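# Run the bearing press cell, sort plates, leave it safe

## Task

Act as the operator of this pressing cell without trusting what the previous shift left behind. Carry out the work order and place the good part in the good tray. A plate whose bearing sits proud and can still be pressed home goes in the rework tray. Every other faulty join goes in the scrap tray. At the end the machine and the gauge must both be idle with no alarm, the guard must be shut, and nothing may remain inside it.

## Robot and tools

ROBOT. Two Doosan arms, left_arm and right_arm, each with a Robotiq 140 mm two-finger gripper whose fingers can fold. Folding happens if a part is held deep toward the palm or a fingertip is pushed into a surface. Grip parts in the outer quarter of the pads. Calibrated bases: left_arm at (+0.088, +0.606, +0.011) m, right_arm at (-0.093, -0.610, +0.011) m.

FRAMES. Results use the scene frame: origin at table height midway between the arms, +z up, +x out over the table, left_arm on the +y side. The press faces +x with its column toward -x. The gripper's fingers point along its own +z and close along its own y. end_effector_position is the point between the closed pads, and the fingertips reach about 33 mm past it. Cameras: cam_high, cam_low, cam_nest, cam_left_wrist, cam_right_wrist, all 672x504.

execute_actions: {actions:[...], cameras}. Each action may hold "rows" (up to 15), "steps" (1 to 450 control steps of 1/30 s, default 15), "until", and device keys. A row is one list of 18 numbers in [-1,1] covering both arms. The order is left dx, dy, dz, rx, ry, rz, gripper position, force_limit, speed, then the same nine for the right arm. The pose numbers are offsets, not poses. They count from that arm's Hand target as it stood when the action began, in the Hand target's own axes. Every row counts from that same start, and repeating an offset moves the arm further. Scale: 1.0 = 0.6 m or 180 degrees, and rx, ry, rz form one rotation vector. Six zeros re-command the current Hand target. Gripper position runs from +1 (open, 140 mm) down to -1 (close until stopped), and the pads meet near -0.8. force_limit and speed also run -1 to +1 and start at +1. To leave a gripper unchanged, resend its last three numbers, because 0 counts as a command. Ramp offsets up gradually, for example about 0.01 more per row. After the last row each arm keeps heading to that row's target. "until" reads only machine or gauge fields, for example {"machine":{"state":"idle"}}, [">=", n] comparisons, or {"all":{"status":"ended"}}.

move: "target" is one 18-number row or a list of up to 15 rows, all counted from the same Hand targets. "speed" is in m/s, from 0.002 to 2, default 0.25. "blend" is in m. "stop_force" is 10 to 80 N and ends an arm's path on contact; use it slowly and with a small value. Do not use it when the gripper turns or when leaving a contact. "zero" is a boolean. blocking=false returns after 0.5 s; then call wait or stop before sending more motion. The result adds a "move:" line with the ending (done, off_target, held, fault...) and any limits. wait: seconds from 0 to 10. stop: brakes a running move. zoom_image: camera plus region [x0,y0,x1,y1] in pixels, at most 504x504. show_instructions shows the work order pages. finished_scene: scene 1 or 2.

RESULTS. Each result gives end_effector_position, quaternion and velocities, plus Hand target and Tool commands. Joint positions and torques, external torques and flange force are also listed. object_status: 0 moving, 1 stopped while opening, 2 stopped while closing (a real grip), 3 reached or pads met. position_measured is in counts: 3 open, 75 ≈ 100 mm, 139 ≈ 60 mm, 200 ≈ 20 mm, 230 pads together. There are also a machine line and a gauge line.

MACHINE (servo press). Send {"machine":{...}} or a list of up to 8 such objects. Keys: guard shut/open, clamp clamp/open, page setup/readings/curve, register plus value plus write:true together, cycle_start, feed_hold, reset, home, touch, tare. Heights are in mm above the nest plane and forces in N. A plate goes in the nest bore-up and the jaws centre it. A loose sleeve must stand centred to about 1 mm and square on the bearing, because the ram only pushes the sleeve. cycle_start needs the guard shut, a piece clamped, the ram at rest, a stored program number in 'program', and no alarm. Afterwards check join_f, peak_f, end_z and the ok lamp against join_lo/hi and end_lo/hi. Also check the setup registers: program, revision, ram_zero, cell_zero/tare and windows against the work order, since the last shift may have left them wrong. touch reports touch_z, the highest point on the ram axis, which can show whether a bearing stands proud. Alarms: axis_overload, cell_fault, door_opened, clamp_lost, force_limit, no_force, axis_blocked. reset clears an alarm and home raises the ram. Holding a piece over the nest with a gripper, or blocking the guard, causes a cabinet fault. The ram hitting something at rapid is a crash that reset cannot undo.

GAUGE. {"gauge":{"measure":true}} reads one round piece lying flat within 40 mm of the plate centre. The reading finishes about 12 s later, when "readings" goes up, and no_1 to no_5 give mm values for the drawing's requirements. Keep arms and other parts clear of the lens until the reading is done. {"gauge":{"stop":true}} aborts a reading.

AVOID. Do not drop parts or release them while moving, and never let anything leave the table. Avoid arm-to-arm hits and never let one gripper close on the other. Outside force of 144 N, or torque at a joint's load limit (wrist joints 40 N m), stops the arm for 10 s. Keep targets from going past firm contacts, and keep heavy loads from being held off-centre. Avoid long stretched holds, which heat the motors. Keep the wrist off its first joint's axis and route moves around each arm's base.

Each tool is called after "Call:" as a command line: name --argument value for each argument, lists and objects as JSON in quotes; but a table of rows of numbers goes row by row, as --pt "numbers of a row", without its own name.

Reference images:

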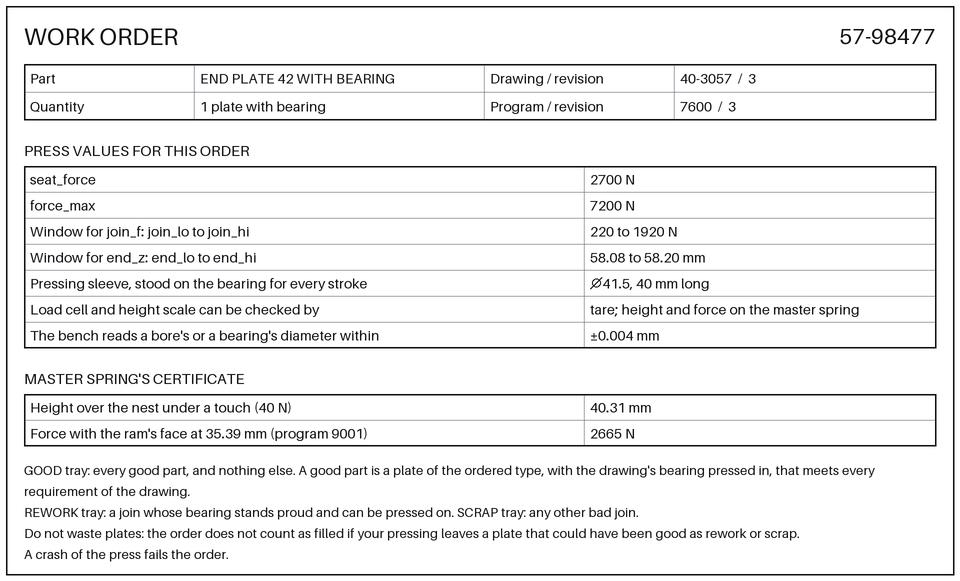

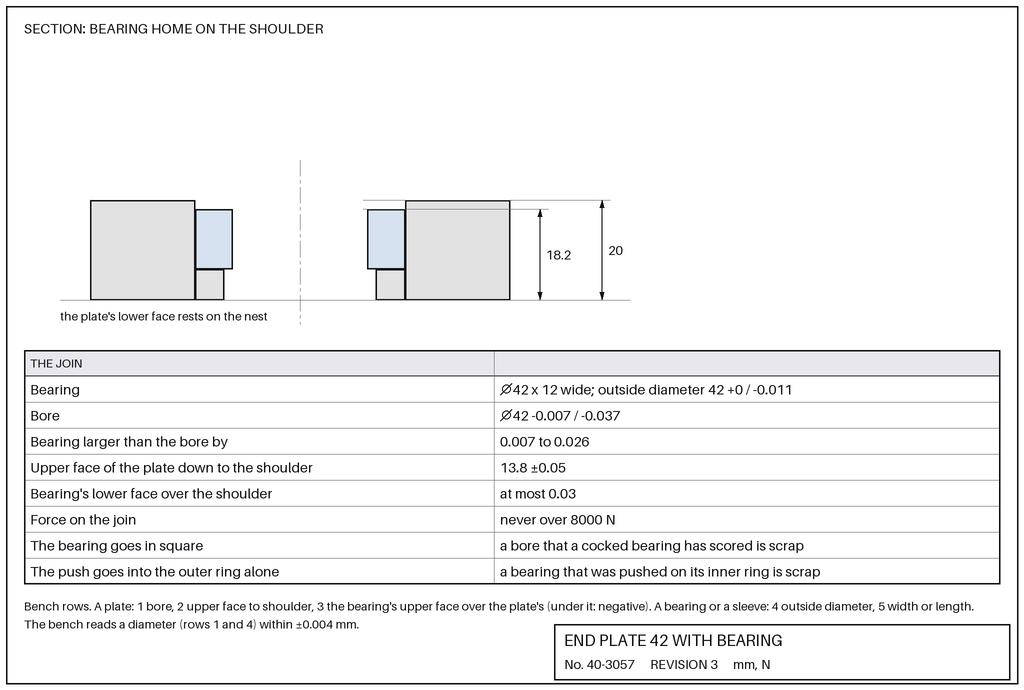

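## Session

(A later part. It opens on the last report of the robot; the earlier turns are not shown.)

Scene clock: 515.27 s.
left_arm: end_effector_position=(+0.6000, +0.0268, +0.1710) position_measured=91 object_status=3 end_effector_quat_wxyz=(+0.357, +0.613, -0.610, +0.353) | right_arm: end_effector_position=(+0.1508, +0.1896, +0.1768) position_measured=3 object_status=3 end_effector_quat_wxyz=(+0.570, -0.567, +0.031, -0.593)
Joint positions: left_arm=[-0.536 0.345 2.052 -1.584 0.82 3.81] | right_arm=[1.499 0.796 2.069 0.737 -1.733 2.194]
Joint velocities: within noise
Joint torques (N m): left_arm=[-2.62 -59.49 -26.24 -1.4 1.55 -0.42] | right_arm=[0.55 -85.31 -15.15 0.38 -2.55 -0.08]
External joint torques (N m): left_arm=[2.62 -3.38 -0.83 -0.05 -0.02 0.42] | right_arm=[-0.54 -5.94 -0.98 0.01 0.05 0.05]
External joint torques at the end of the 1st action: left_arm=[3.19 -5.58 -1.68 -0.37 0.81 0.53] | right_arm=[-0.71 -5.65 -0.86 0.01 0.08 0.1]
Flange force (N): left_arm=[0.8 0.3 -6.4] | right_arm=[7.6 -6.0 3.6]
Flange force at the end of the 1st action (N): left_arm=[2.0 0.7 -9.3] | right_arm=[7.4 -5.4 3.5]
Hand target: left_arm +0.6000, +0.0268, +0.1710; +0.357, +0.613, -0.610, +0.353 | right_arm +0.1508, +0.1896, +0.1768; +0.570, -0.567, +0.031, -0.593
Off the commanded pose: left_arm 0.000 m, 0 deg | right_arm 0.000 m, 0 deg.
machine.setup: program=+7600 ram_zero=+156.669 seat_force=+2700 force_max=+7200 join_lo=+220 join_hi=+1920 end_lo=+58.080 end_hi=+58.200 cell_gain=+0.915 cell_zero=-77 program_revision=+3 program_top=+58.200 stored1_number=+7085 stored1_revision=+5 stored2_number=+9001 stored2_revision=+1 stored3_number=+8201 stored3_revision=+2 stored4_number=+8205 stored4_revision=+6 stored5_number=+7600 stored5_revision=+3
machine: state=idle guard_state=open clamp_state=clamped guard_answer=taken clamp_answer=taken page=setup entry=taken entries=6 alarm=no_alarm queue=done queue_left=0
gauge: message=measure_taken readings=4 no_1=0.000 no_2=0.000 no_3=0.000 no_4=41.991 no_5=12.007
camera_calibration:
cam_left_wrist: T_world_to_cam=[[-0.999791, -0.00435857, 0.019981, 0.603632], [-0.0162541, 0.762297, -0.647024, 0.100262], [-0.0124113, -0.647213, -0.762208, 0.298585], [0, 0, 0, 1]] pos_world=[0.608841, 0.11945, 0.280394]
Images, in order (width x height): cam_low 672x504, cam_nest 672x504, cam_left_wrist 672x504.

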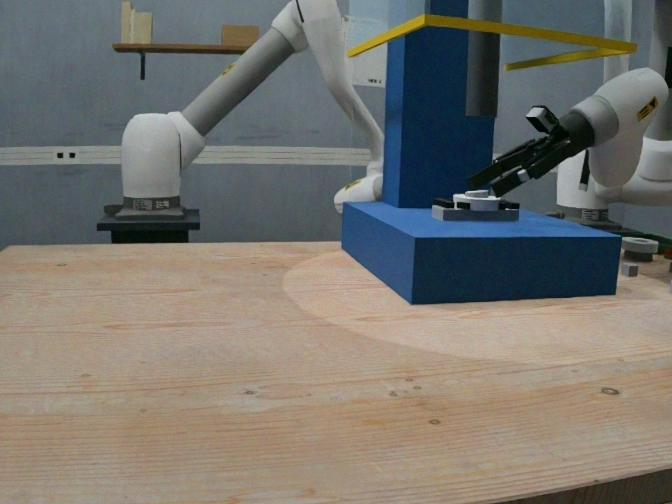

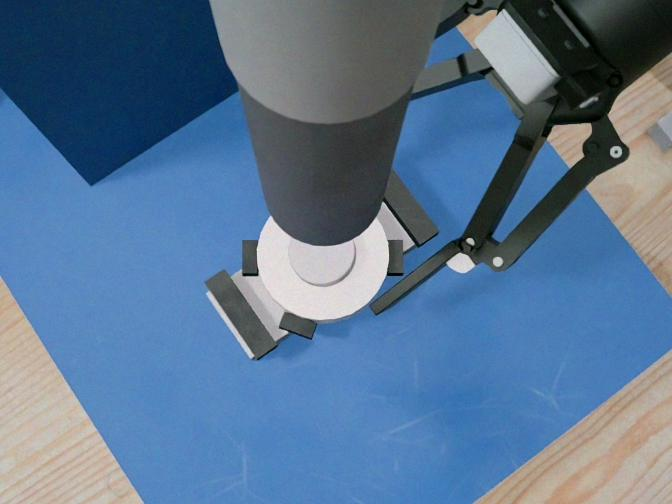

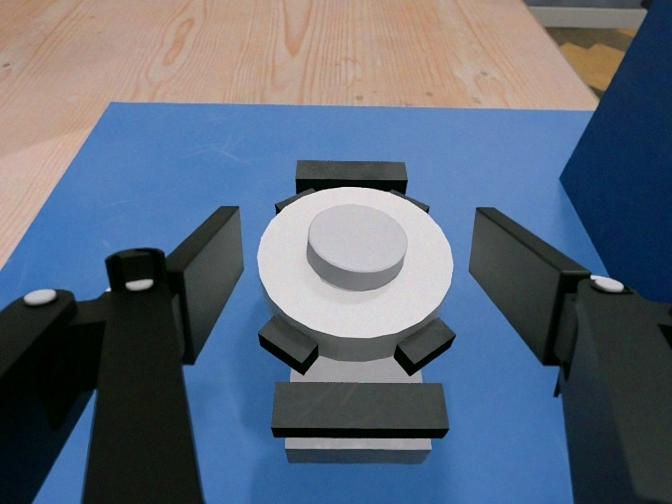

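Call:
execute_actions --actions '[{"rows":[[0,0,0,0,0,0,-1,-0.2,-1,0,0,0,0,0,0,1,1,1]],"steps":85}]' --cameras '["cam_left_wrist"]'

Call:
zoom_image --camera "cam_left_wrist" --region '[270, 180, 450, 420]'

Call:
move --pt "0.0433 0 -0.025 0 0 0 -1 -0.2 -1 0 0 0 0 0 0 1 1 1" --pt "-0.053 0 -0.3274 0 0 0 -1 -0.2 -1 0 0 0 0 0 0 1 1 1" --pt "-0.363 -0.0972 -0.4053 0 0 0 -1 -0.2 -1 0 0 0 0 0 0 1 1 1" --pt "-0.4263 -0.0972 -0.369 0 0 0 -1 -0.2 -1 0 0 0 0 0 0 1 1 1" --speed '[0.05,0.2,0.2,0.06]' --cameras '["cam_left_wrist"]'

Call:
move --target '[-0.0217,0,0.0125,0,0,0,-1,-0.2,-1,0,0,0,0,0,0,1,1,1]' --speed 0.015 --stop_force 14 --cameras '["cam_left_wrist"]'

Scene clock: 520.67 s.
left_arm: end_effector_position=(+0.6000, +0.0268, +0.1710) position_measured=171 object_status=2 end_effector_quat_wxyz=(+0.357, +0.613, -0.610, +0.353) | right_arm: end_effector_position=(+0.1508, +0.1896, +0.1768) position_measured=3 object_status=3 end_effector_quat_wxyz=(+0.570, -0.567, +0.031, -0.593)
Joint positions: left_arm=[-0.536 0.345 2.052 -1.584 0.82 3.81] | right_arm=[1.499 0.796 2.069 0.737 -1.733 2.194]
Joint velocities: within noise
Joint torques (N m): left_arm=[-0.05 -53.14 -32.58 -3.51 -2.86 -0.47] | right_arm=[1.12 -84.97 -15.18 0.39 -2.6 -0.07]
External joint torques (N m): left_arm=[0 -9.15 5.64 2.06 4.39 0.47] | right_arm=[-1.1 -6.34 -0.9 -0.01 0.09 0.04]
Flange force (N): left_arm=[1.5 14.4 -20.3] | right_arm=[8.6 -5.8 4.3]
Hand target: left_arm +0.6000, +0.0268, +0.1710; +0.357, +0.613, -0.610, +0.353 | right_arm +0.1508, +0.1896, +0.1768; +0.570, -0.567, +0.031, -0.593
Off the commanded pose: left_arm 0.000 m, 0 deg | right_arm 0.000 m, 0 deg.
machine.setup: program=+7600 ram_zero=+156.669 seat_force=+2700 force_max=+7200 join_lo=+220 join_hi=+1920 end_lo=+58.080 end_hi=+58.200 cell_gain=+0.915 cell_zero=-77 program_revision=+3 program_top=+58.200 stored1_number=+7085 stored1_revision=+5 stored2_number=+9001 stored2_revision=+1 stored3_number=+8201 stored3_revision=+2 stored4_number=+8205 stored4_revision=+6 stored5_number=+7600 stored5_revision=+3
machine: state=idle guard_state=open clamp_state=clamped guard_answer=taken clamp_answer=taken page=setup entry=taken entries=6 alarm=no_alarm queue=done queue_left=0
gauge: message=measure_taken readings=4 no_1=0.000 no_2=0.000 no_3=0.000 no_4=41.991 no_5=12.007
camera_calibration:
cam_left_wrist: T_world_to_cam=[[-0.999791, -0.00435857, 0.019981, 0.603632], [-0.0162541, 0.762297, -0.647024, 0.100262], [-0.0124113, -0.647213, -0.762208, 0.298585], [0, 0, 0, 1]] pos_world=[0.608841, 0.11945, 0.280394]
Images, in order (width x height): cam_left_wrist 672x504.

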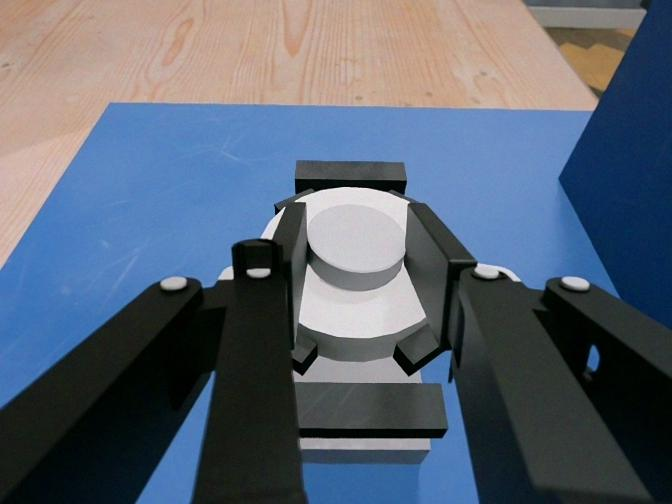

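Scaled by 2.100.

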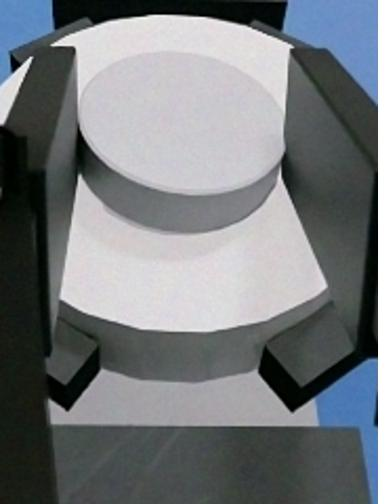

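Scene clock: 524.50 s.
left_arm: end_effector_position=(+0.6573, +0.3459, +0.0583) position_measured=171 object_status=2 end_effector_quat_wxyz=(+0.357, +0.613, -0.610, +0.353) | right_arm: end_effector_position=(+0.1508, +0.1896, +0.1768) position_measured=3 object_status=3 end_effector_quat_wxyz=(+0.570, -0.567, +0.031, -0.593)
Joint positions: left_arm=[0.028 0.494 2.131 -1.302 1.122 4.125] | right_arm=[1.499 0.796 2.069 0.737 -1.733 2.194]
Joint velocities: within noise
Joint torques (N m): left_arm=[-2.84 -62.01 -17.17 -0.77 2.19 -0.3] | right_arm=[1.21 -85.34 -15.28 0.32 -2.59 -0.06]
External joint torques (N m): left_arm=[2.71 -4.77 -0.17 0.12 -0.14 0.3] | right_arm=[-1.2 -6.05 -0.91 0.06 0.08 0.02]
Flange force (N): left_arm=[4.1 4.5 -7.7] | right_arm=[8.2 -5.4 4.2]
Hand target: left_arm +0.6573, +0.3459, +0.0582; +0.357, +0.613, -0.610, +0.353 | right_arm +0.1508, +0.1896, +0.1768; +0.570, -0.567, +0.031, -0.593
Off the commanded pose: left_arm 0.000 m, 0 deg | right_arm 0.000 m, 0 deg.
machine.setup: program=+7600 ram_zero=+156.669 seat_force=+2700 force_max=+7200 join_lo=+220 join_hi=+1920 end_lo=+58.080 end_hi=+58.200 cell_gain=+0.915 cell_zero=-77 program_revision=+3 program_top=+58.200 stored1_number=+7085 stored1_revision=+5 stored2_number=+9001 stored2_revision=+1 stored3_number=+8201 stored3_revision=+2 stored4_number=+8205 stored4_revision=+6 stored5_number=+7600 stored5_revision=+3
machine: state=idle guard_state=open clamp_state=clamped guard_answer=taken clamp_answer=taken page=setup entry=taken entries=6 alarm=no_alarm queue=done queue_left=0
gauge: message=measure_taken readings=4 no_1=0.000 no_2=0.000 no_3=0.000 no_4=41.991 no_5=12.007
move: done
camera_calibration:
cam_left_wrist: T_world_to_cam=[[-0.999791, -0.00435857, 0.019981, 0.664563], [-0.0162541, 0.762297, -0.647024, -0.214976], [-0.0124113, -0.647213, -0.762208, 0.419921], [0, 0, 0, 1]] pos_world=[0.666141, 0.43855, 0.167694]
Images, in order (width x height): cam_left_wrist 672x504.

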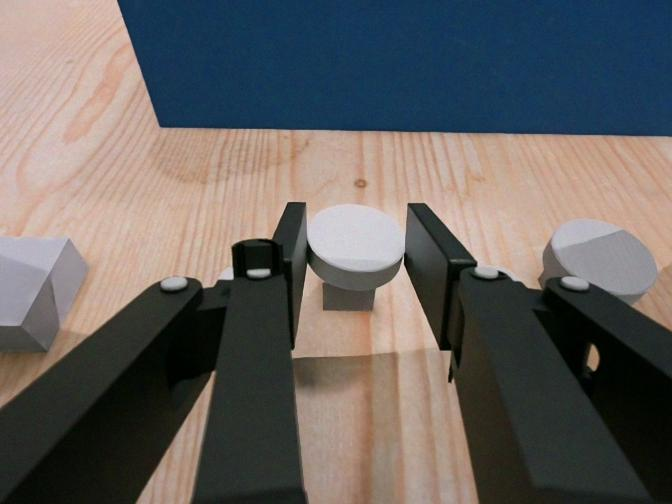

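Scene clock: 525.60 s.
left_arm: end_effector_position=(+0.6574, +0.3458, +0.0510) position_measured=171 object_status=2 end_effector_quat_wxyz=(+0.357, +0.613, -0.610, +0.354) | right_arm: end_effector_position=(+0.1508, +0.1896, +0.1768) position_measured=3 object_status=3 end_effector_quat_wxyz=(+0.570, -0.567, +0.031, -0.593)
Joint positions: left_arm=[0.028 0.506 2.132 -1.309 1.118 4.14] | right_arm=[1.499 0.796 2.069 0.737 -1.733 2.194]
Joint velocities: within noise
Joint torques (N m): left_arm=[-10.09 -48.93 -5.34 4 -1.94 -0.52] | right_arm=[1.35 -85.05 -15 0.34 -2.57 -0.06]
External joint torques (N m): left_arm=[10.01 -18.67 -11.47 -4.65 4.01 0.52] | right_arm=[-1.31 -6.27 -1.07 0.03 0.06 0.02]
Flange force (N): left_arm=[19.0 -3.4 -27.5] | right_arm=[8.3 -5.6 4.6]
Hand target: left_arm +0.6574, +0.3458, +0.0510; +0.357, +0.613, -0.610, +0.354 (not the last commanded pose) | right_arm +0.1508, +0.1896, +0.1768; +0.570, -0.567, +0.031, -0.593
Off the commanded pose: left_arm 0.008 m, 0 deg | right_arm 0.000 m, 0 deg.
machine.setup: program=+7600 ram_zero=+156.669 seat_force=+2700 force_max=+7200 join_lo=+220 join_hi=+1920 end_lo=+58.080 end_hi=+58.200 cell_gain=+0.915 cell_zero=-77 program_revision=+3 program_top=+58.200 stored1_number=+7085 stored1_revision=+5 stored2_number=+9001 stored2_revision=+1 stored3_number=+8201 stored3_revision=+2 stored4_number=+8205 stored4_revision=+6 stored5_number=+7600 stored5_revision=+3
machine: state=idle guard_state=open clamp_state=clamped guard_answer=taken clamp_answer=taken page=setup entry=taken entries=6 alarm=no_alarm queue=done queue_left=0
gauge: message=measure_taken readings=4 no_1=0.000 no_2=0.000 no_3=0.000 no_4=41.991 no_5=12.007
move: contact (left_arm)
camera_calibration:
cam_left_wrist: T_world_to_cam=[[-0.999793, -0.00448567, 0.0198298, 0.66489], [-0.0162549, 0.762203, -0.647134, -0.219562], [-0.0122115, -0.647322, -0.762119, 0.414193], [0, 0, 0, 1]] pos_world=[0.666241, 0.43845, 0.160394]
Images, in order (width x height): cam_left_wrist 672x504.

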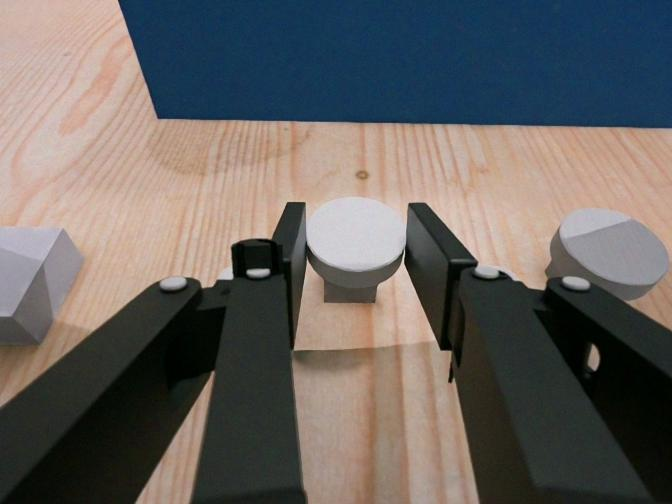

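Call:
execute_actions --actions '[{"rows":[[0.0007,0,-0.0004,0,0,0,-1,-0.2,-1,0,0,0,0,0,0,1,1,1]],"steps":15},{"rows":[[0,0,0,0,0,0,0.3,0.1,-1,0,0,0,0,0,0,1,1,1]],"steps":60}]' --cameras '["cam_left_wrist"]'

Call:
zoom_image --camera "cam_left_wrist" --region '[295, 190, 415, 310]'

Scene clock: 528.47 s.
left_arm: end_effector_position=(+0.6574, +0.3458, +0.0515) position_measured=91 object_status=3 end_effector_quat_wxyz=(+0.357, +0.613, -0.610, +0.354) | right_arm: end_effector_position=(+0.1508, +0.1896, +0.1768) position_measured=3 object_status=3 end_effector_quat_wxyz=(+0.570, -0.567, +0.031, -0.593)
Joint positions: left_arm=[0.028 0.506 2.132 -1.309 1.118 4.139] | right_arm=[1.499 0.796 2.069 0.737 -1.733 2.194]
Joint velocities: within noise
Joint torques (N m): left_arm=[-2.8 -64.35 -16.45 -0.56 2.02 -0.45] | right_arm=[0.93 -85.53 -15 0.35 -2.52 -0.05]
External joint torques (N m): left_arm=[2.62 -2.63 -0.32 -0.08 0.02 0.45] | right_arm=[-0.95 -5.45 -1.17 0.03 0.03 0.01]
External joint torques at the end of the 1st action: left_arm=[4.47 -9.14 -7.35 -3.23 1.32 0.47] | right_arm=[-0.89 -5.73 -1.09 0.06 0.02 0.03]
Flange force (N): left_arm=[0.8 2.3 -5.6] | right_arm=[6.7 -5.1 4.0]
Flange force at the end of the 1st action (N): left_arm=[9.4 -4.1 -10.7] | right_arm=[7.2 -5.5 3.9]
Hand target: left_arm +0.6574, +0.3458, +0.0515; +0.357, +0.613, -0.610, +0.354 | right_arm +0.1508, +0.1896, +0.1768; +0.570, -0.567, +0.031, -0.593
Off the commanded pose: left_arm 0.000 m, 0 deg | right_arm 0.000 m, 0 deg.
machine.setup: program=+7600 ram_zero=+156.669 seat_force=+2700 force_max=+7200 join_lo=+220 join_hi=+1920 end_lo=+58.080 end_hi=+58.200 cell_gain=+0.915 cell_zero=-77 program_revision=+3 program_top=+58.200 stored1_number=+7085 stored1_revision=+5 stored2_number=+9001 stored2_revision=+1 stored3_number=+8201 stored3_revision=+2 stored4_number=+8205 stored4_revision=+6 stored5_number=+7600 stored5_revision=+3
machine: state=idle guard_state=open clamp_state=clamped guard_answer=taken clamp_answer=taken page=setup entry=taken entries=6 alarm=no_alarm queue=done queue_left=0
gauge: message=measure_taken readings=4 no_1=0.000 no_2=0.000 no_3=0.000 no_4=41.991 no_5=12.007
camera_calibration:
cam_left_wrist: T_world_to_cam=[[-0.999793, -0.00448567, 0.0198298, 0.66488], [-0.0162549, 0.762203, -0.647134, -0.219238], [-0.0122115, -0.647322, -0.762119, 0.414574], [0, 0, 0, 1]] pos_world=[0.666241, 0.43845, 0.160894]
Images, in order (width x height): cam_left_wrist 672x504.

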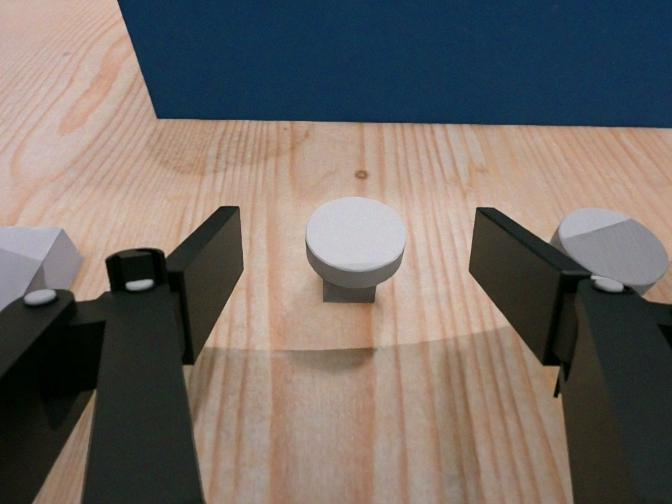

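Scaled by 4.200.

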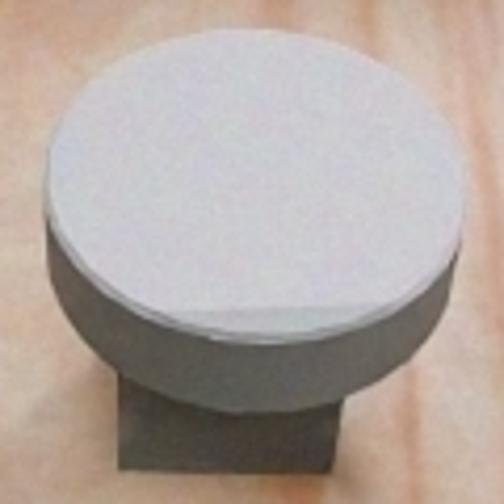

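Call:
move --target '[0.0020,0,-0.0012,0,0,0,0.3,0.1,-1,0,0,0,0,0,0,1,1,1]' --speed 0.02 --cameras '["cam_left_wrist"]'

Call:
zoom_image --camera "cam_left_wrist" --region '[295, 190, 415, 310]'

Call:
zoom_image --camera "cam_left_wrist" --region '[340, 275, 370, 305]'

Call:
zoom_image --camera "cam_left_wrist" --region '[340, 185, 370, 215]'

Scene clock: 529.37 s.
left_arm: end_effector_position=(+0.6574, +0.3459, +0.0529) position_measured=91 object_status=3 end_effector_quat_wxyz=(+0.357, +0.613, -0.610, +0.354) | right_arm: end_effector_position=(+0.1508, +0.1896, +0.1768) position_measured=3 object_status=3 end_effector_quat_wxyz=(+0.570, -0.567, +0.031, -0.593)
Joint positions: left_arm=[0.028 0.503 2.132 -1.307 1.119 4.136] | right_arm=[1.499 0.796 2.069 0.737 -1.733 2.194]
Joint velocities: within noise
Joint torques (N m): left_arm=[-3.06 -64.68 -16.39 -0.67 2.07 -0.6] | right_arm=[0.87 -85.8 -15.14 0.36 -2.57 -0.1]
External joint torques (N m): left_arm=[2.91 -3.07 -0.59 0.02 -0.01 0.6] | right_arm=[-0.86 -5.2 -0.85 0.02 0.07 0.07]
Flange force (N): left_arm=[1.0 2.3 -6.5] | right_arm=[6.8 -4.8 3.5]
Hand target: left_arm +0.6574, +0.3459, +0.0529; +0.357, +0.613, -0.610, +0.354 | right_arm +0.1508, +0.1896, +0.1768; +0.570, -0.567, +0.031, -0.593
Off the commanded pose: left_arm 0.000 m, 0 deg | right_arm 0.000 m, 0 deg.
machine.setup: program=+7600 ram_zero=+156.669 seat_force=+2700 force_max=+7200 join_lo=+220 join_hi=+1920 end_lo=+58.080 end_hi=+58.200 cell_gain=+0.915 cell_zero=-77 program_revision=+3 program_top=+58.200 stored1_number=+7085 stored1_revision=+5 stored2_number=+9001 stored2_revision=+1 stored3_number=+8201 stored3_revision=+2 stored4_number=+8205 stored4_revision=+6 stored5_number=+7600 stored5_revision=+3
machine: state=idle guard_state=open clamp_state=clamped guard_answer=taken clamp_answer=taken page=setup entry=taken entries=6 alarm=no_alarm queue=done queue_left=0
gauge: message=measure_taken readings=4 no_1=0.000 no_2=0.000 no_3=0.000 no_4=41.991 no_5=12.007
move: done
camera_calibration:
cam_left_wrist: T_world_to_cam=[[-0.999793, -0.00448567, 0.0198298, 0.664854], [-0.0162549, 0.762203, -0.647134, -0.218473], [-0.0122115, -0.647322, -0.762119, 0.415629], [0, 0, 0, 1]] pos_world=[0.666241, 0.43855, 0.162194]
Images, in order (width x height): cam_left_wrist 672x504.

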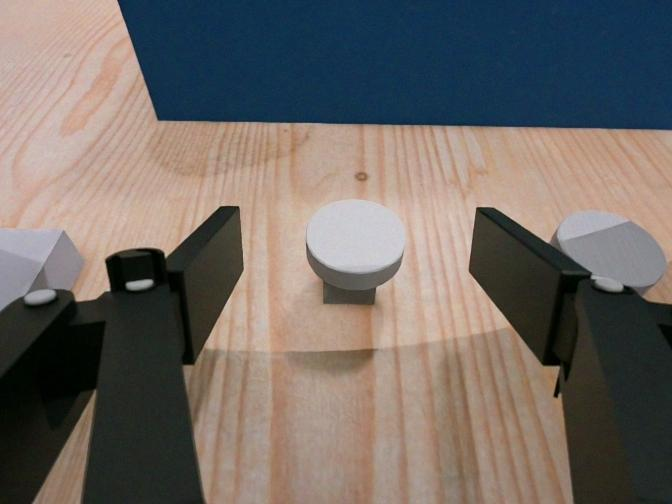

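Scaled by 4.200.

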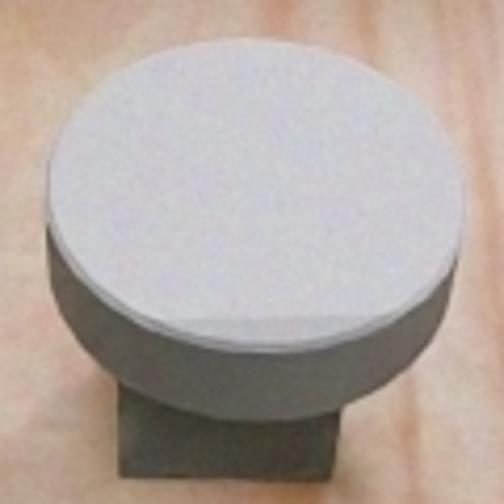

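Scaled by 16.800.

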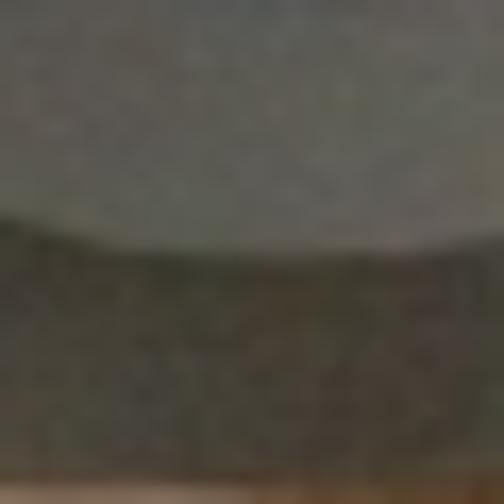

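Scaled by 16.800.

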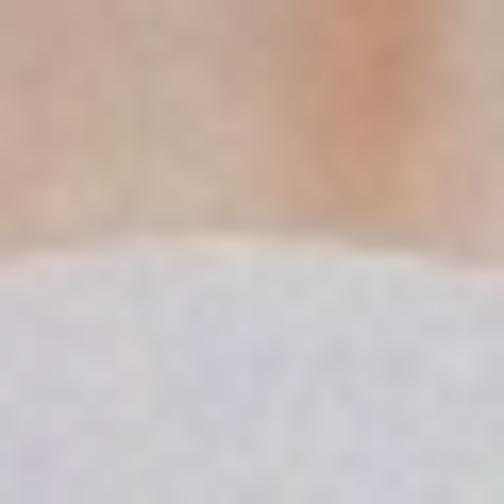

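Call:
move --target '[0.00046,0,0.0008,0,0,0,0.3,0.1,-1,0,0,0,0,0,0,1,1,1]' --speed 0.01 --cameras '[]'

Call:
execute_actions --actions '[{"rows":[[0,0,0,0,0,0,-1,-0.2,-1,0,0,0,0,0,0,1,1,1]],"steps":85}]' --cameras '["cam_left_wrist"]'

Call:
zoom_image --camera "cam_left_wrist" --region '[295, 190, 415, 310]'

Call:
zoom_image --camera "cam_left_wrist" --region '[340, 275, 370, 305]'

Call:
zoom_image --camera "cam_left_wrist" --region '[340, 185, 370, 215]'

Scene clock: 543.13 s.
left_arm: end_effector_position=(+0.6574, +0.3453, +0.0529) position_measured=91 object_status=3 end_effector_quat_wxyz=(+0.357, +0.613, -0.610, +0.354) | right_arm: end_effector_position=(+0.1508, +0.1896, +0.1768) position_measured=3 object_status=3 end_effector_quat_wxyz=(+0.570, -0.567, +0.031, -0.593)
Joint positions: left_arm=[0.027 0.503 2.132 -1.308 1.119 4.136] | right_arm=[1.499 0.796 2.069 0.737 -1.733 2.194]
Joint velocities: within noise
Joint torques (N m): left_arm=[-2.77 -64.82 -16.44 -0.61 2.06 -0.42] | right_arm=[0.89 -85.24 -14.86 0.4 -2.61 -0.03]
External joint torques (N m): left_arm=[3.1 -3.11 -0.56 -0.01 -0.01 0.42] | right_arm=[-0.87 -6.06 -1.22 -0.02 0.1 0]
Flange force (N): left_arm=[1.2 2.2 -6.9] | right_arm=[7.5 -5.9 4.4]
Hand target: left_arm +0.6574, +0.3453, +0.0529; +0.357, +0.613, -0.610, +0.354 | right_arm +0.1508, +0.1896, +0.1768; +0.570, -0.567, +0.031, -0.593
Off the commanded pose: left_arm 0.000 m, 0 deg | right_arm 0.000 m, 0 deg.
machine.setup: program=+7600 ram_zero=+156.669 seat_force=+2700 force_max=+7200 join_lo=+220 join_hi=+1920 end_lo=+58.080 end_hi=+58.200 cell_gain=+0.915 cell_zero=-77 program_revision=+3 program_top=+58.200 stored1_number=+7085 stored1_revision=+5 stored2_number=+9001 stored2_revision=+1 stored3_number=+8201 stored3_revision=+2 stored4_number=+8205 stored4_revision=+6 stored5_number=+7600 stored5_revision=+3
machine: state=idle guard_state=open clamp_state=clamped guard_answer=taken clamp_answer=taken page=setup entry=taken entries=6 alarm=no_alarm queue=done queue_left=0
gauge: message=measure_taken readings=4 no_1=0.000 no_2=0.000 no_3=0.000 no_4=41.991 no_5=12.007
move: done
No camera images: "cameras" was empty.

Scene clock: 546.17 s.
left_arm: end_effector_position=(+0.6574, +0.3453, +0.0529) position_measured=170 object_status=2 end_effector_quat_wxyz=(+0.357, +0.613, -0.610, +0.354) | right_arm: end_effector_position=(+0.1508, +0.1896, +0.1768) position_measured=3 object_status=3 end_effector_quat_wxyz=(+0.570, -0.567, +0.031, -0.593)
Joint positions: left_arm=[0.027 0.503 2.132 -1.308 1.119 4.136] | right_arm=[1.499 0.796 2.069 0.737 -1.733 2.194]
Joint velocities: within noise
Joint torques (N m): left_arm=[-4.21 -63.1 -15.64 -0.45 1.65 -0.41] | right_arm=[0.36 -85.12 -15.1 0.34 -2.59 -0.04]
External joint torques (N m): left_arm=[4.18 -4.59 -1.37 -0.2 0.43 0.41] | right_arm=[-0.33 -6.62 -1.29 0.05 0.07 0.01]
Flange force (N): left_arm=[2.5 2.0 -9.9] | right_arm=[7.9 -7.1 3.9]
Hand target: left_arm +0.6574, +0.3453, +0.0529; +0.357, +0.613, -0.610, +0.354 | right_arm +0.1508, +0.1896, +0.1768; +0.570, -0.567, +0.031, -0.593
Off the commanded pose: left_arm 0.000 m, 0 deg | right_arm 0.000 m, 0 deg.
machine.setup: program=+7600 ram_zero=+156.669 seat_force=+2700 force_max=+7200 join_lo=+220 join_hi=+1920 end_lo=+58.080 end_hi=+58.200 cell_gain=+0.915 cell_zero=-77 program_revision=+3 program_top=+58.200 stored1_number=+7085 stored1_revision=+5 stored2_number=+9001 stored2_revision=+1 stored3_number=+8201 stored3_revision=+2 stored4_number=+8205 stored4_revision=+6 stored5_number=+7600 stored5_revision=+3
machine: state=idle guard_state=open clamp_state=clamped guard_answer=taken clamp_answer=taken page=setup entry=taken entries=6 alarm=no_alarm queue=done queue_left=0
gauge: message=measure_taken readings=4 no_1=0.000 no_2=0.000 no_3=0.000 no_4=41.991 no_5=12.007
camera_calibration:
cam_left_wrist: T_world_to_cam=[[-0.999795, -0.00455064, 0.0197538, 0.664891], [-0.0162552, 0.762202, -0.647135, -0.21795], [-0.0121115, -0.647323, -0.76212, 0.415251], [0, 0, 0, 1]] pos_world=[0.666241, 0.437949, 0.162294]
Images, in order (width x height): cam_left_wrist 672x504.

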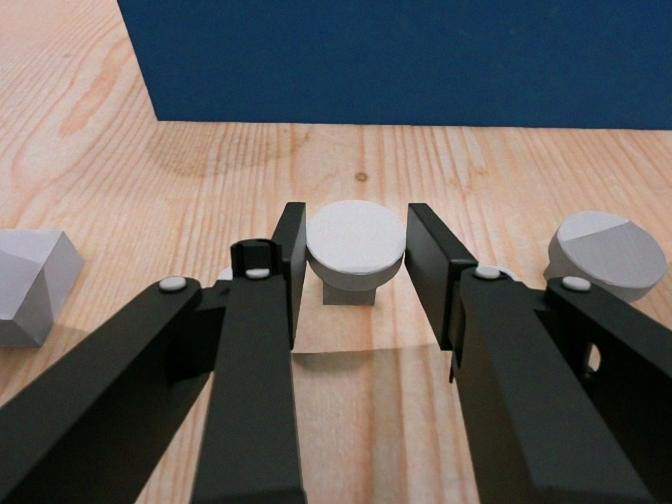

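Scaled by 4.200.

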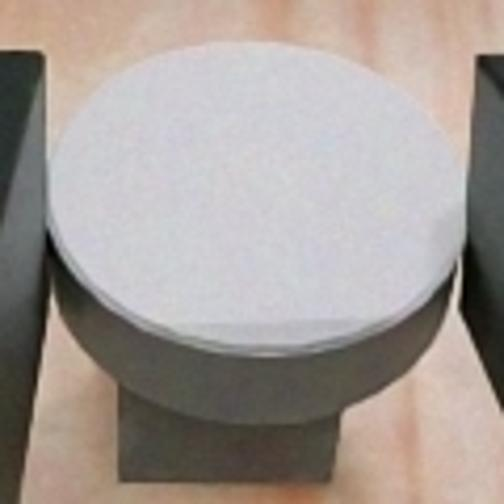

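Scaled by 16.800.

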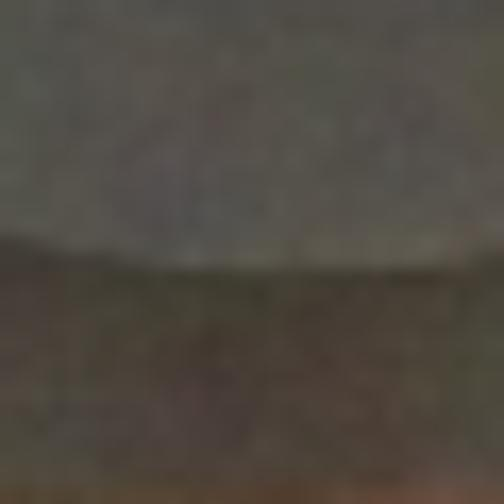

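Scaled by 16.800.

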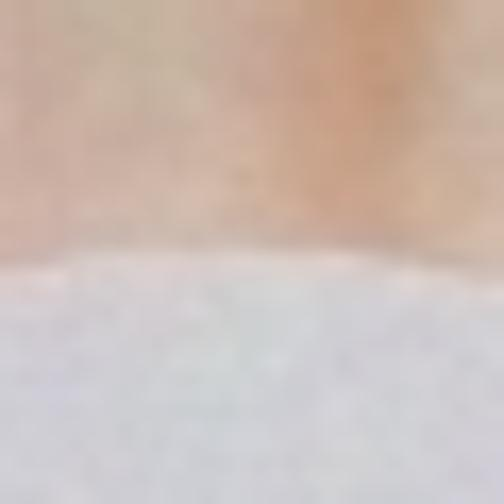

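Call:
move --pt "0.0722 0 -0.0417 0 0 0 -1 -0.2 -1 0 0 0 0 0 0 1 1 1" --pt "0.3855 0.0965 0.0353 0 0 0 -1 -0.2 -1 0 0 0 0 0 0 1 1 1" --pt "0.4463 0.0960 0.3543 0 0 0 -1 -0.2 -1 0 0 0 0 0 0 1 1 1" --speed '[0.06,0.2,0.12]' --cameras '[]'

Scene clock: 550.27 s.
left_arm: end_effector_position=(+0.6009, +0.0280, +0.1806) position_measured=170 object_status=2 end_effector_quat_wxyz=(+0.357, +0.613, -0.610, +0.354) end_effector_velocity=(+0.001, +0.000, -0.004) end_effector_angular_velocity=(+0.002, +0.005, +0.003) | right_arm: end_effector_position=(+0.1508, +0.1896, +0.1768) position_measured=3 object_status=3 end_effector_quat_wxyz=(+0.570, -0.567, +0.031, -0.593)
Joint positions: left_arm=[-0.533 0.333 2.046 -1.565 0.821 3.786] | right_arm=[1.499 0.796 2.069 0.737 -1.733 2.194]
Joint velocities: left_arm=[0.001 0.006 -0.001 -0.002 -0.001 0] | right_arm=[within noise]
Joint torques (N m): left_arm=[-4.78 -61.27 -27.34 -1.4 1.62 -0.49] | right_arm=[0.9 -85.17 -15.26 0.38 -2.53 -0.05]
External joint torques (N m): left_arm=[4.7 -0.7 -0.24 -0.01 -0.12 0.49] | right_arm=[-0.92 -5.65 -0.93 0 0.04 0.02]
Flange force (N): left_arm=[-3.7 -3.5 -6.0] | right_arm=[7.4 -5.3 3.9]
Hand target: left_arm +0.6009, +0.0279, +0.1806; +0.357, +0.613, -0.610, +0.354 | right_arm +0.1508, +0.1896, +0.1768; +0.570, -0.567, +0.031, -0.593
Off the commanded pose: left_arm 0.000 m, 0 deg | right_arm 0.000 m, 0 deg.
machine.setup: program=+7600 ram_zero=+156.669 seat_force=+2700 force_max=+7200 join_lo=+220 join_hi=+1920 end_lo=+58.080 end_hi=+58.200 cell_gain=+0.915 cell_zero=-77 program_revision=+3 program_top=+58.200 stored1_number=+7085 stored1_revision=+5 stored2_number=+9001 stored2_revision=+1 stored3_number=+8201 stored3_revision=+2 stored4_number=+8205 stored4_revision=+6 stored5_number=+7600 stored5_revision=+3
machine: state=idle guard_state=open clamp_state=clamped guard_answer=taken clamp_answer=taken page=setup entry=taken entries=6 alarm=no_alarm queue=done queue_left=0
gauge: message=measure_taken readings=4 no_1=0.000 no_2=0.000 no_3=0.000 no_4=41.991 no_5=12.007
move: done
No camera images: "cameras" was empty.

Call:
move --target '[-0.0065,0.0018,0.0058,0,0,0,-1,-0.2,-1,0,0,0,0,0,0,1,1,1]' --speed 0.02 --cameras '[]'

Call:
move --target '[-0.0145,0,0.0083,0,0,0,-1,-0.2,-1,0,0,0,0,0,0,1,1,1]' --speed 0.005 --stop_force 10 --cameras '[]'

Call:
execute_actions --actions '[{"rows":[[0.0007,0,-0.0004,0,0,0,-1,-0.2,-1,0,0,0,0,0,0,1,1,1]],"steps":15},{"rows":[[0,0,0,0,0,0,0.3,0.1,-1,0,0,0,0,0,0,1,1,1]],"steps":60}]' --cameras '["cam_left_wrist","cam_low"]'

Call:
zoom_image --camera "cam_low" --region '[430, 170, 530, 230]'

Call:
zoom_image --camera "cam_left_wrist" --region '[270, 180, 450, 420]'

Scene clock: 551.27 s.
left_arm: end_effector_position=(+0.5998, +0.0269, +0.1755) position_measured=170 object_status=2 end_effector_quat_wxyz=(+0.357, +0.613, -0.610, +0.354) | right_arm: end_effector_position=(+0.1508, +0.1896, +0.1768) position_measured=3 object_status=3 end_effector_quat_wxyz=(+0.570, -0.567, +0.031, -0.593)
Joint positions: left_arm=[-0.536 0.339 2.05 -1.576 0.819 3.799] | right_arm=[1.499 0.796 2.069 0.737 -1.733 2.194]
Joint velocities: within noise
Joint torques (N m): left_arm=[-3.1 -59.12 -27.1 -1.79 1.66 -0.35] | right_arm=[0.72 -85.17 -15.23 0.29 -2.58 -0.08]
External joint torques (N m): left_arm=[3.19 -3.11 -0.2 0.36 -0.15 0.35] | right_arm=[-0.72 -5.64 -0.76 0.08 0.08 0.04]
Flange force (N): left_arm=[0.2 0.0 -7.7] | right_arm=[7.5 -5.5 3.4]
Hand target: left_arm +0.5998, +0.0268, +0.1754; +0.357, +0.613, -0.610, +0.354 | right_arm +0.1508, +0.1896, +0.1768; +0.570, -0.567, +0.031, -0.593
Off the commanded pose: left_arm 0.000 m, 0 deg | right_arm 0.000 m, 0 deg.
machine.setup: program=+7600 ram_zero=+156.669 seat_force=+2700 force_max=+7200 join_lo=+220 join_hi=+1920 end_lo=+58.080 end_hi=+58.200 cell_gain=+0.915 cell_zero=-77 program_revision=+3 program_top=+58.200 stored1_number=+7085 stored1_revision=+5 stored2_number=+9001 stored2_revision=+1 stored3_number=+8201 stored3_revision=+2 stored4_number=+8205 stored4_revision=+6 stored5_number=+7600 stored5_revision=+3
machine: state=idle guard_state=open clamp_state=clamped guard_answer=taken clamp_answer=taken page=setup entry=taken entries=6 alarm=no_alarm queue=done queue_left=0
gauge: message=measure_taken readings=4 no_1=0.000 no_2=0.000 no_3=0.000 no_4=41.991 no_5=12.007
move: done
No camera images: "cameras" was empty.

Scene clock: 552.90 s.
left_arm: end_effector_position=(+0.5999, +0.0268, +0.1704) position_measured=170 object_status=2 end_effector_quat_wxyz=(+0.357, +0.613, -0.610, +0.354) | right_arm: end_effector_position=(+0.1508, +0.1896, +0.1768) position_measured=3 object_status=3 end_effector_quat_wxyz=(+0.570, -0.567, +0.031, -0.593)
Joint positions: left_arm=[-0.536 0.346 2.053 -1.586 0.819 3.813] | right_arm=[1.499 0.796 2.069 0.737 -1.733 2.194]
Joint velocities: within noise
Joint torques (N m): left_arm=[-7.94 -44.03 -21.91 -0.05 -1.37 -0.66] | right_arm=[0.9 -85.23 -15.11 0.38 -2.54 -0.07]
External joint torques (N m): left_arm=[7.76 -18.08 -4.97 -1.39 2.91 0.66] | right_arm=[-0.92 -5.93 -1.06 0.01 0.04 0.03]
Flange force (N): left_arm=[10.1 4.6 -28.1] | right_arm=[7.6 -5.6 4.1]
Hand target: left_arm +0.5998, +0.0268, +0.1704; +0.357, +0.613, -0.610, +0.354 (not the last commanded pose) | right_arm +0.1508, +0.1896, +0.1768; +0.570, -0.567, +0.031, -0.593
Off the commanded pose: left_arm 0.005 m, 0 deg | right_arm 0.000 m, 0 deg.
machine.setup: program=+7600 ram_zero=+156.669 seat_force=+2700 force_max=+7200 join_lo=+220 join_hi=+1920 end_lo=+58.080 end_hi=+58.200 cell_gain=+0.915 cell_zero=-77 program_revision=+3 program_top=+58.200 stored1_number=+7085 stored1_revision=+5 stored2_number=+9001 stored2_revision=+1 stored3_number=+8201 stored3_revision=+2 stored4_number=+8205 stored4_revision=+6 stored5_number=+7600 stored5_revision=+3
machine: state=idle guard_state=open clamp_state=clamped guard_answer=taken clamp_answer=taken page=setup entry=taken entries=6 alarm=no_alarm queue=done queue_left=0
gauge: message=measure_taken readings=4 no_1=0.000 no_2=0.000 no_3=0.000 no_4=41.991 no_5=12.007
move: contact (left_arm)
No camera images: "cameras" was empty.

Scene clock: 555.60 s.
left_arm: end_effector_position=(+0.5998, +0.0268, +0.1709) position_measured=91 object_status=3 end_effector_quat_wxyz=(+0.357, +0.613, -0.610, +0.354) | right_arm: end_effector_position=(+0.1508, +0.1896, +0.1768) position_measured=3 object_status=3 end_effector_quat_wxyz=(+0.570, -0.567, +0.031, -0.593)
Joint positions: left_arm=[-0.536 0.345 2.053 -1.585 0.819 3.812] | right_arm=[1.499 0.796 2.069 0.737 -1.733 2.194]
Joint velocities: within noise
Joint torques (N m): left_arm=[-3.09 -59.57 -26.28 -1.39 1.54 -0.46] | right_arm=[0.83 -84.67 -14.93 0.37 -2.52 -0.14]
External joint torques (N m): left_arm=[3.2 -2.57 -0.59 -0.03 -0.02 0.46] | right_arm=[-0.85 -6.64 -1.38 0.02 0.01 0.11]
External joint torques at the end of the 1st action: left_arm=[3.66 -8.29 -2.2 -0.53 1.4 0.55] | right_arm=[-1.04 -5.61 -0.84 0.07 0.02 0.04]
Flange force (N): left_arm=[-0.6 -0.7 -6.2] | right_arm=[8.1 -6.4 4.5]
Flange force at the end of the 1st action (N): left_arm=[4.0 2.2 -13.1] | right_arm=[7.5 -5.1 3.8]
Hand target: left_arm +0.5998, +0.0268, +0.1709; +0.357, +0.613, -0.610, +0.354 | right_arm +0.1508, +0.1896, +0.1768; +0.570, -0.567, +0.031, -0.593
Off the commanded pose: left_arm 0.000 m, 0 deg | right_arm 0.000 m, 0 deg.
machine.setup: program=+7600 ram_zero=+156.669 seat_force=+2700 force_max=+7200 join_lo=+220 join_hi=+1920 end_lo=+58.080 end_hi=+58.200 cell_gain=+0.915 cell_zero=-77 program_revision=+3 program_top=+58.200 stored1_number=+7085 stored1_revision=+5 stored2_number=+9001 stored2_revision=+1 stored3_number=+8201 stored3_revision=+2 stored4_number=+8205 stored4_revision=+6 stored5_number=+7600 stored5_revision=+3
machine: state=idle guard_state=open clamp_state=clamped guard_answer=taken clamp_answer=taken page=setup entry=taken entries=6 alarm=no_alarm queue=done queue_left=0
gauge: message=measure_taken readings=4 no_1=0.000 no_2=0.000 no_3=0.000 no_4=41.991 no_5=12.007
camera_calibration:
cam_left_wrist: T_world_to_cam=[[-0.999797, -0.00453811, 0.0196122, 0.603565], [-0.0161549, 0.762153, -0.647196, 0.100134], [-0.0120104, -0.647382, -0.762071, 0.298167], [0, 0, 0, 1]] pos_world=[0.608641, 0.119449, 0.280193]
Images, in order (width x height): cam_low 672x504, cam_left_wrist 672x504.

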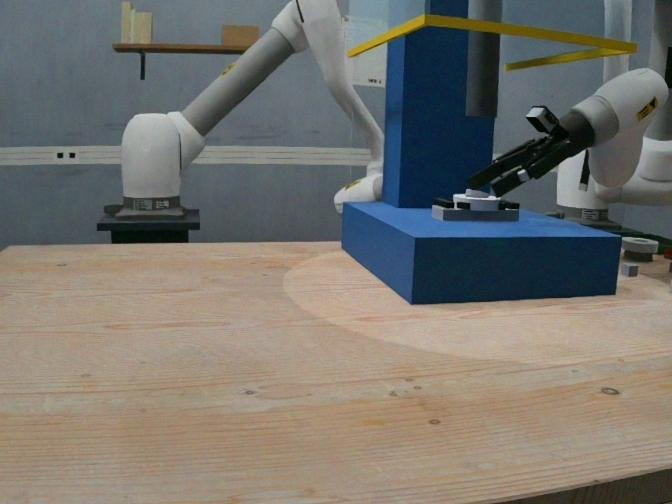

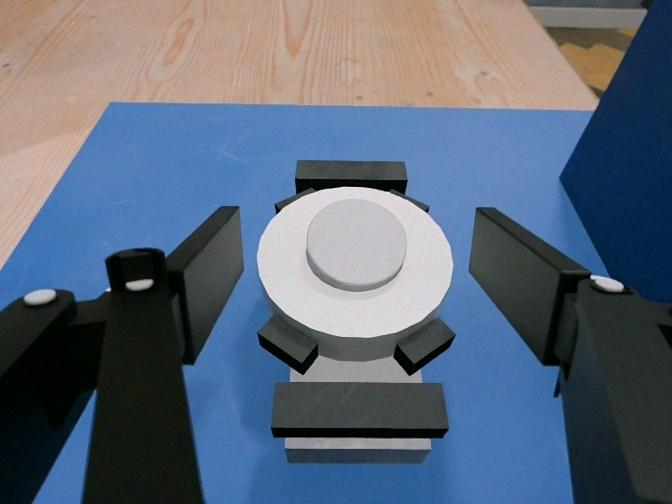

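Scaled by 5.040.

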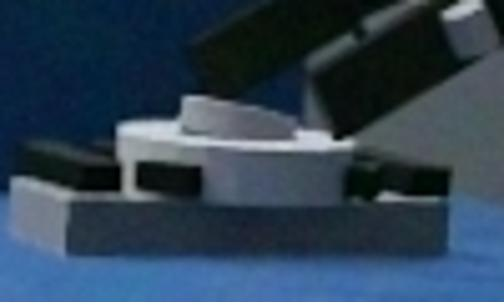

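Scaled by 2.100.

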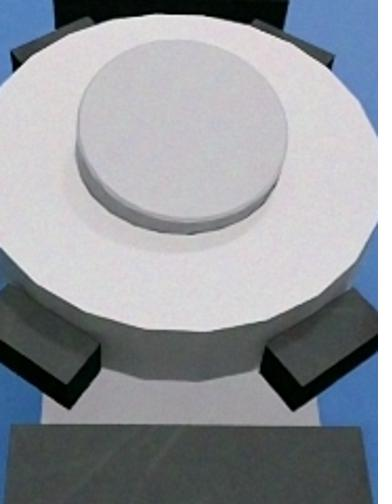

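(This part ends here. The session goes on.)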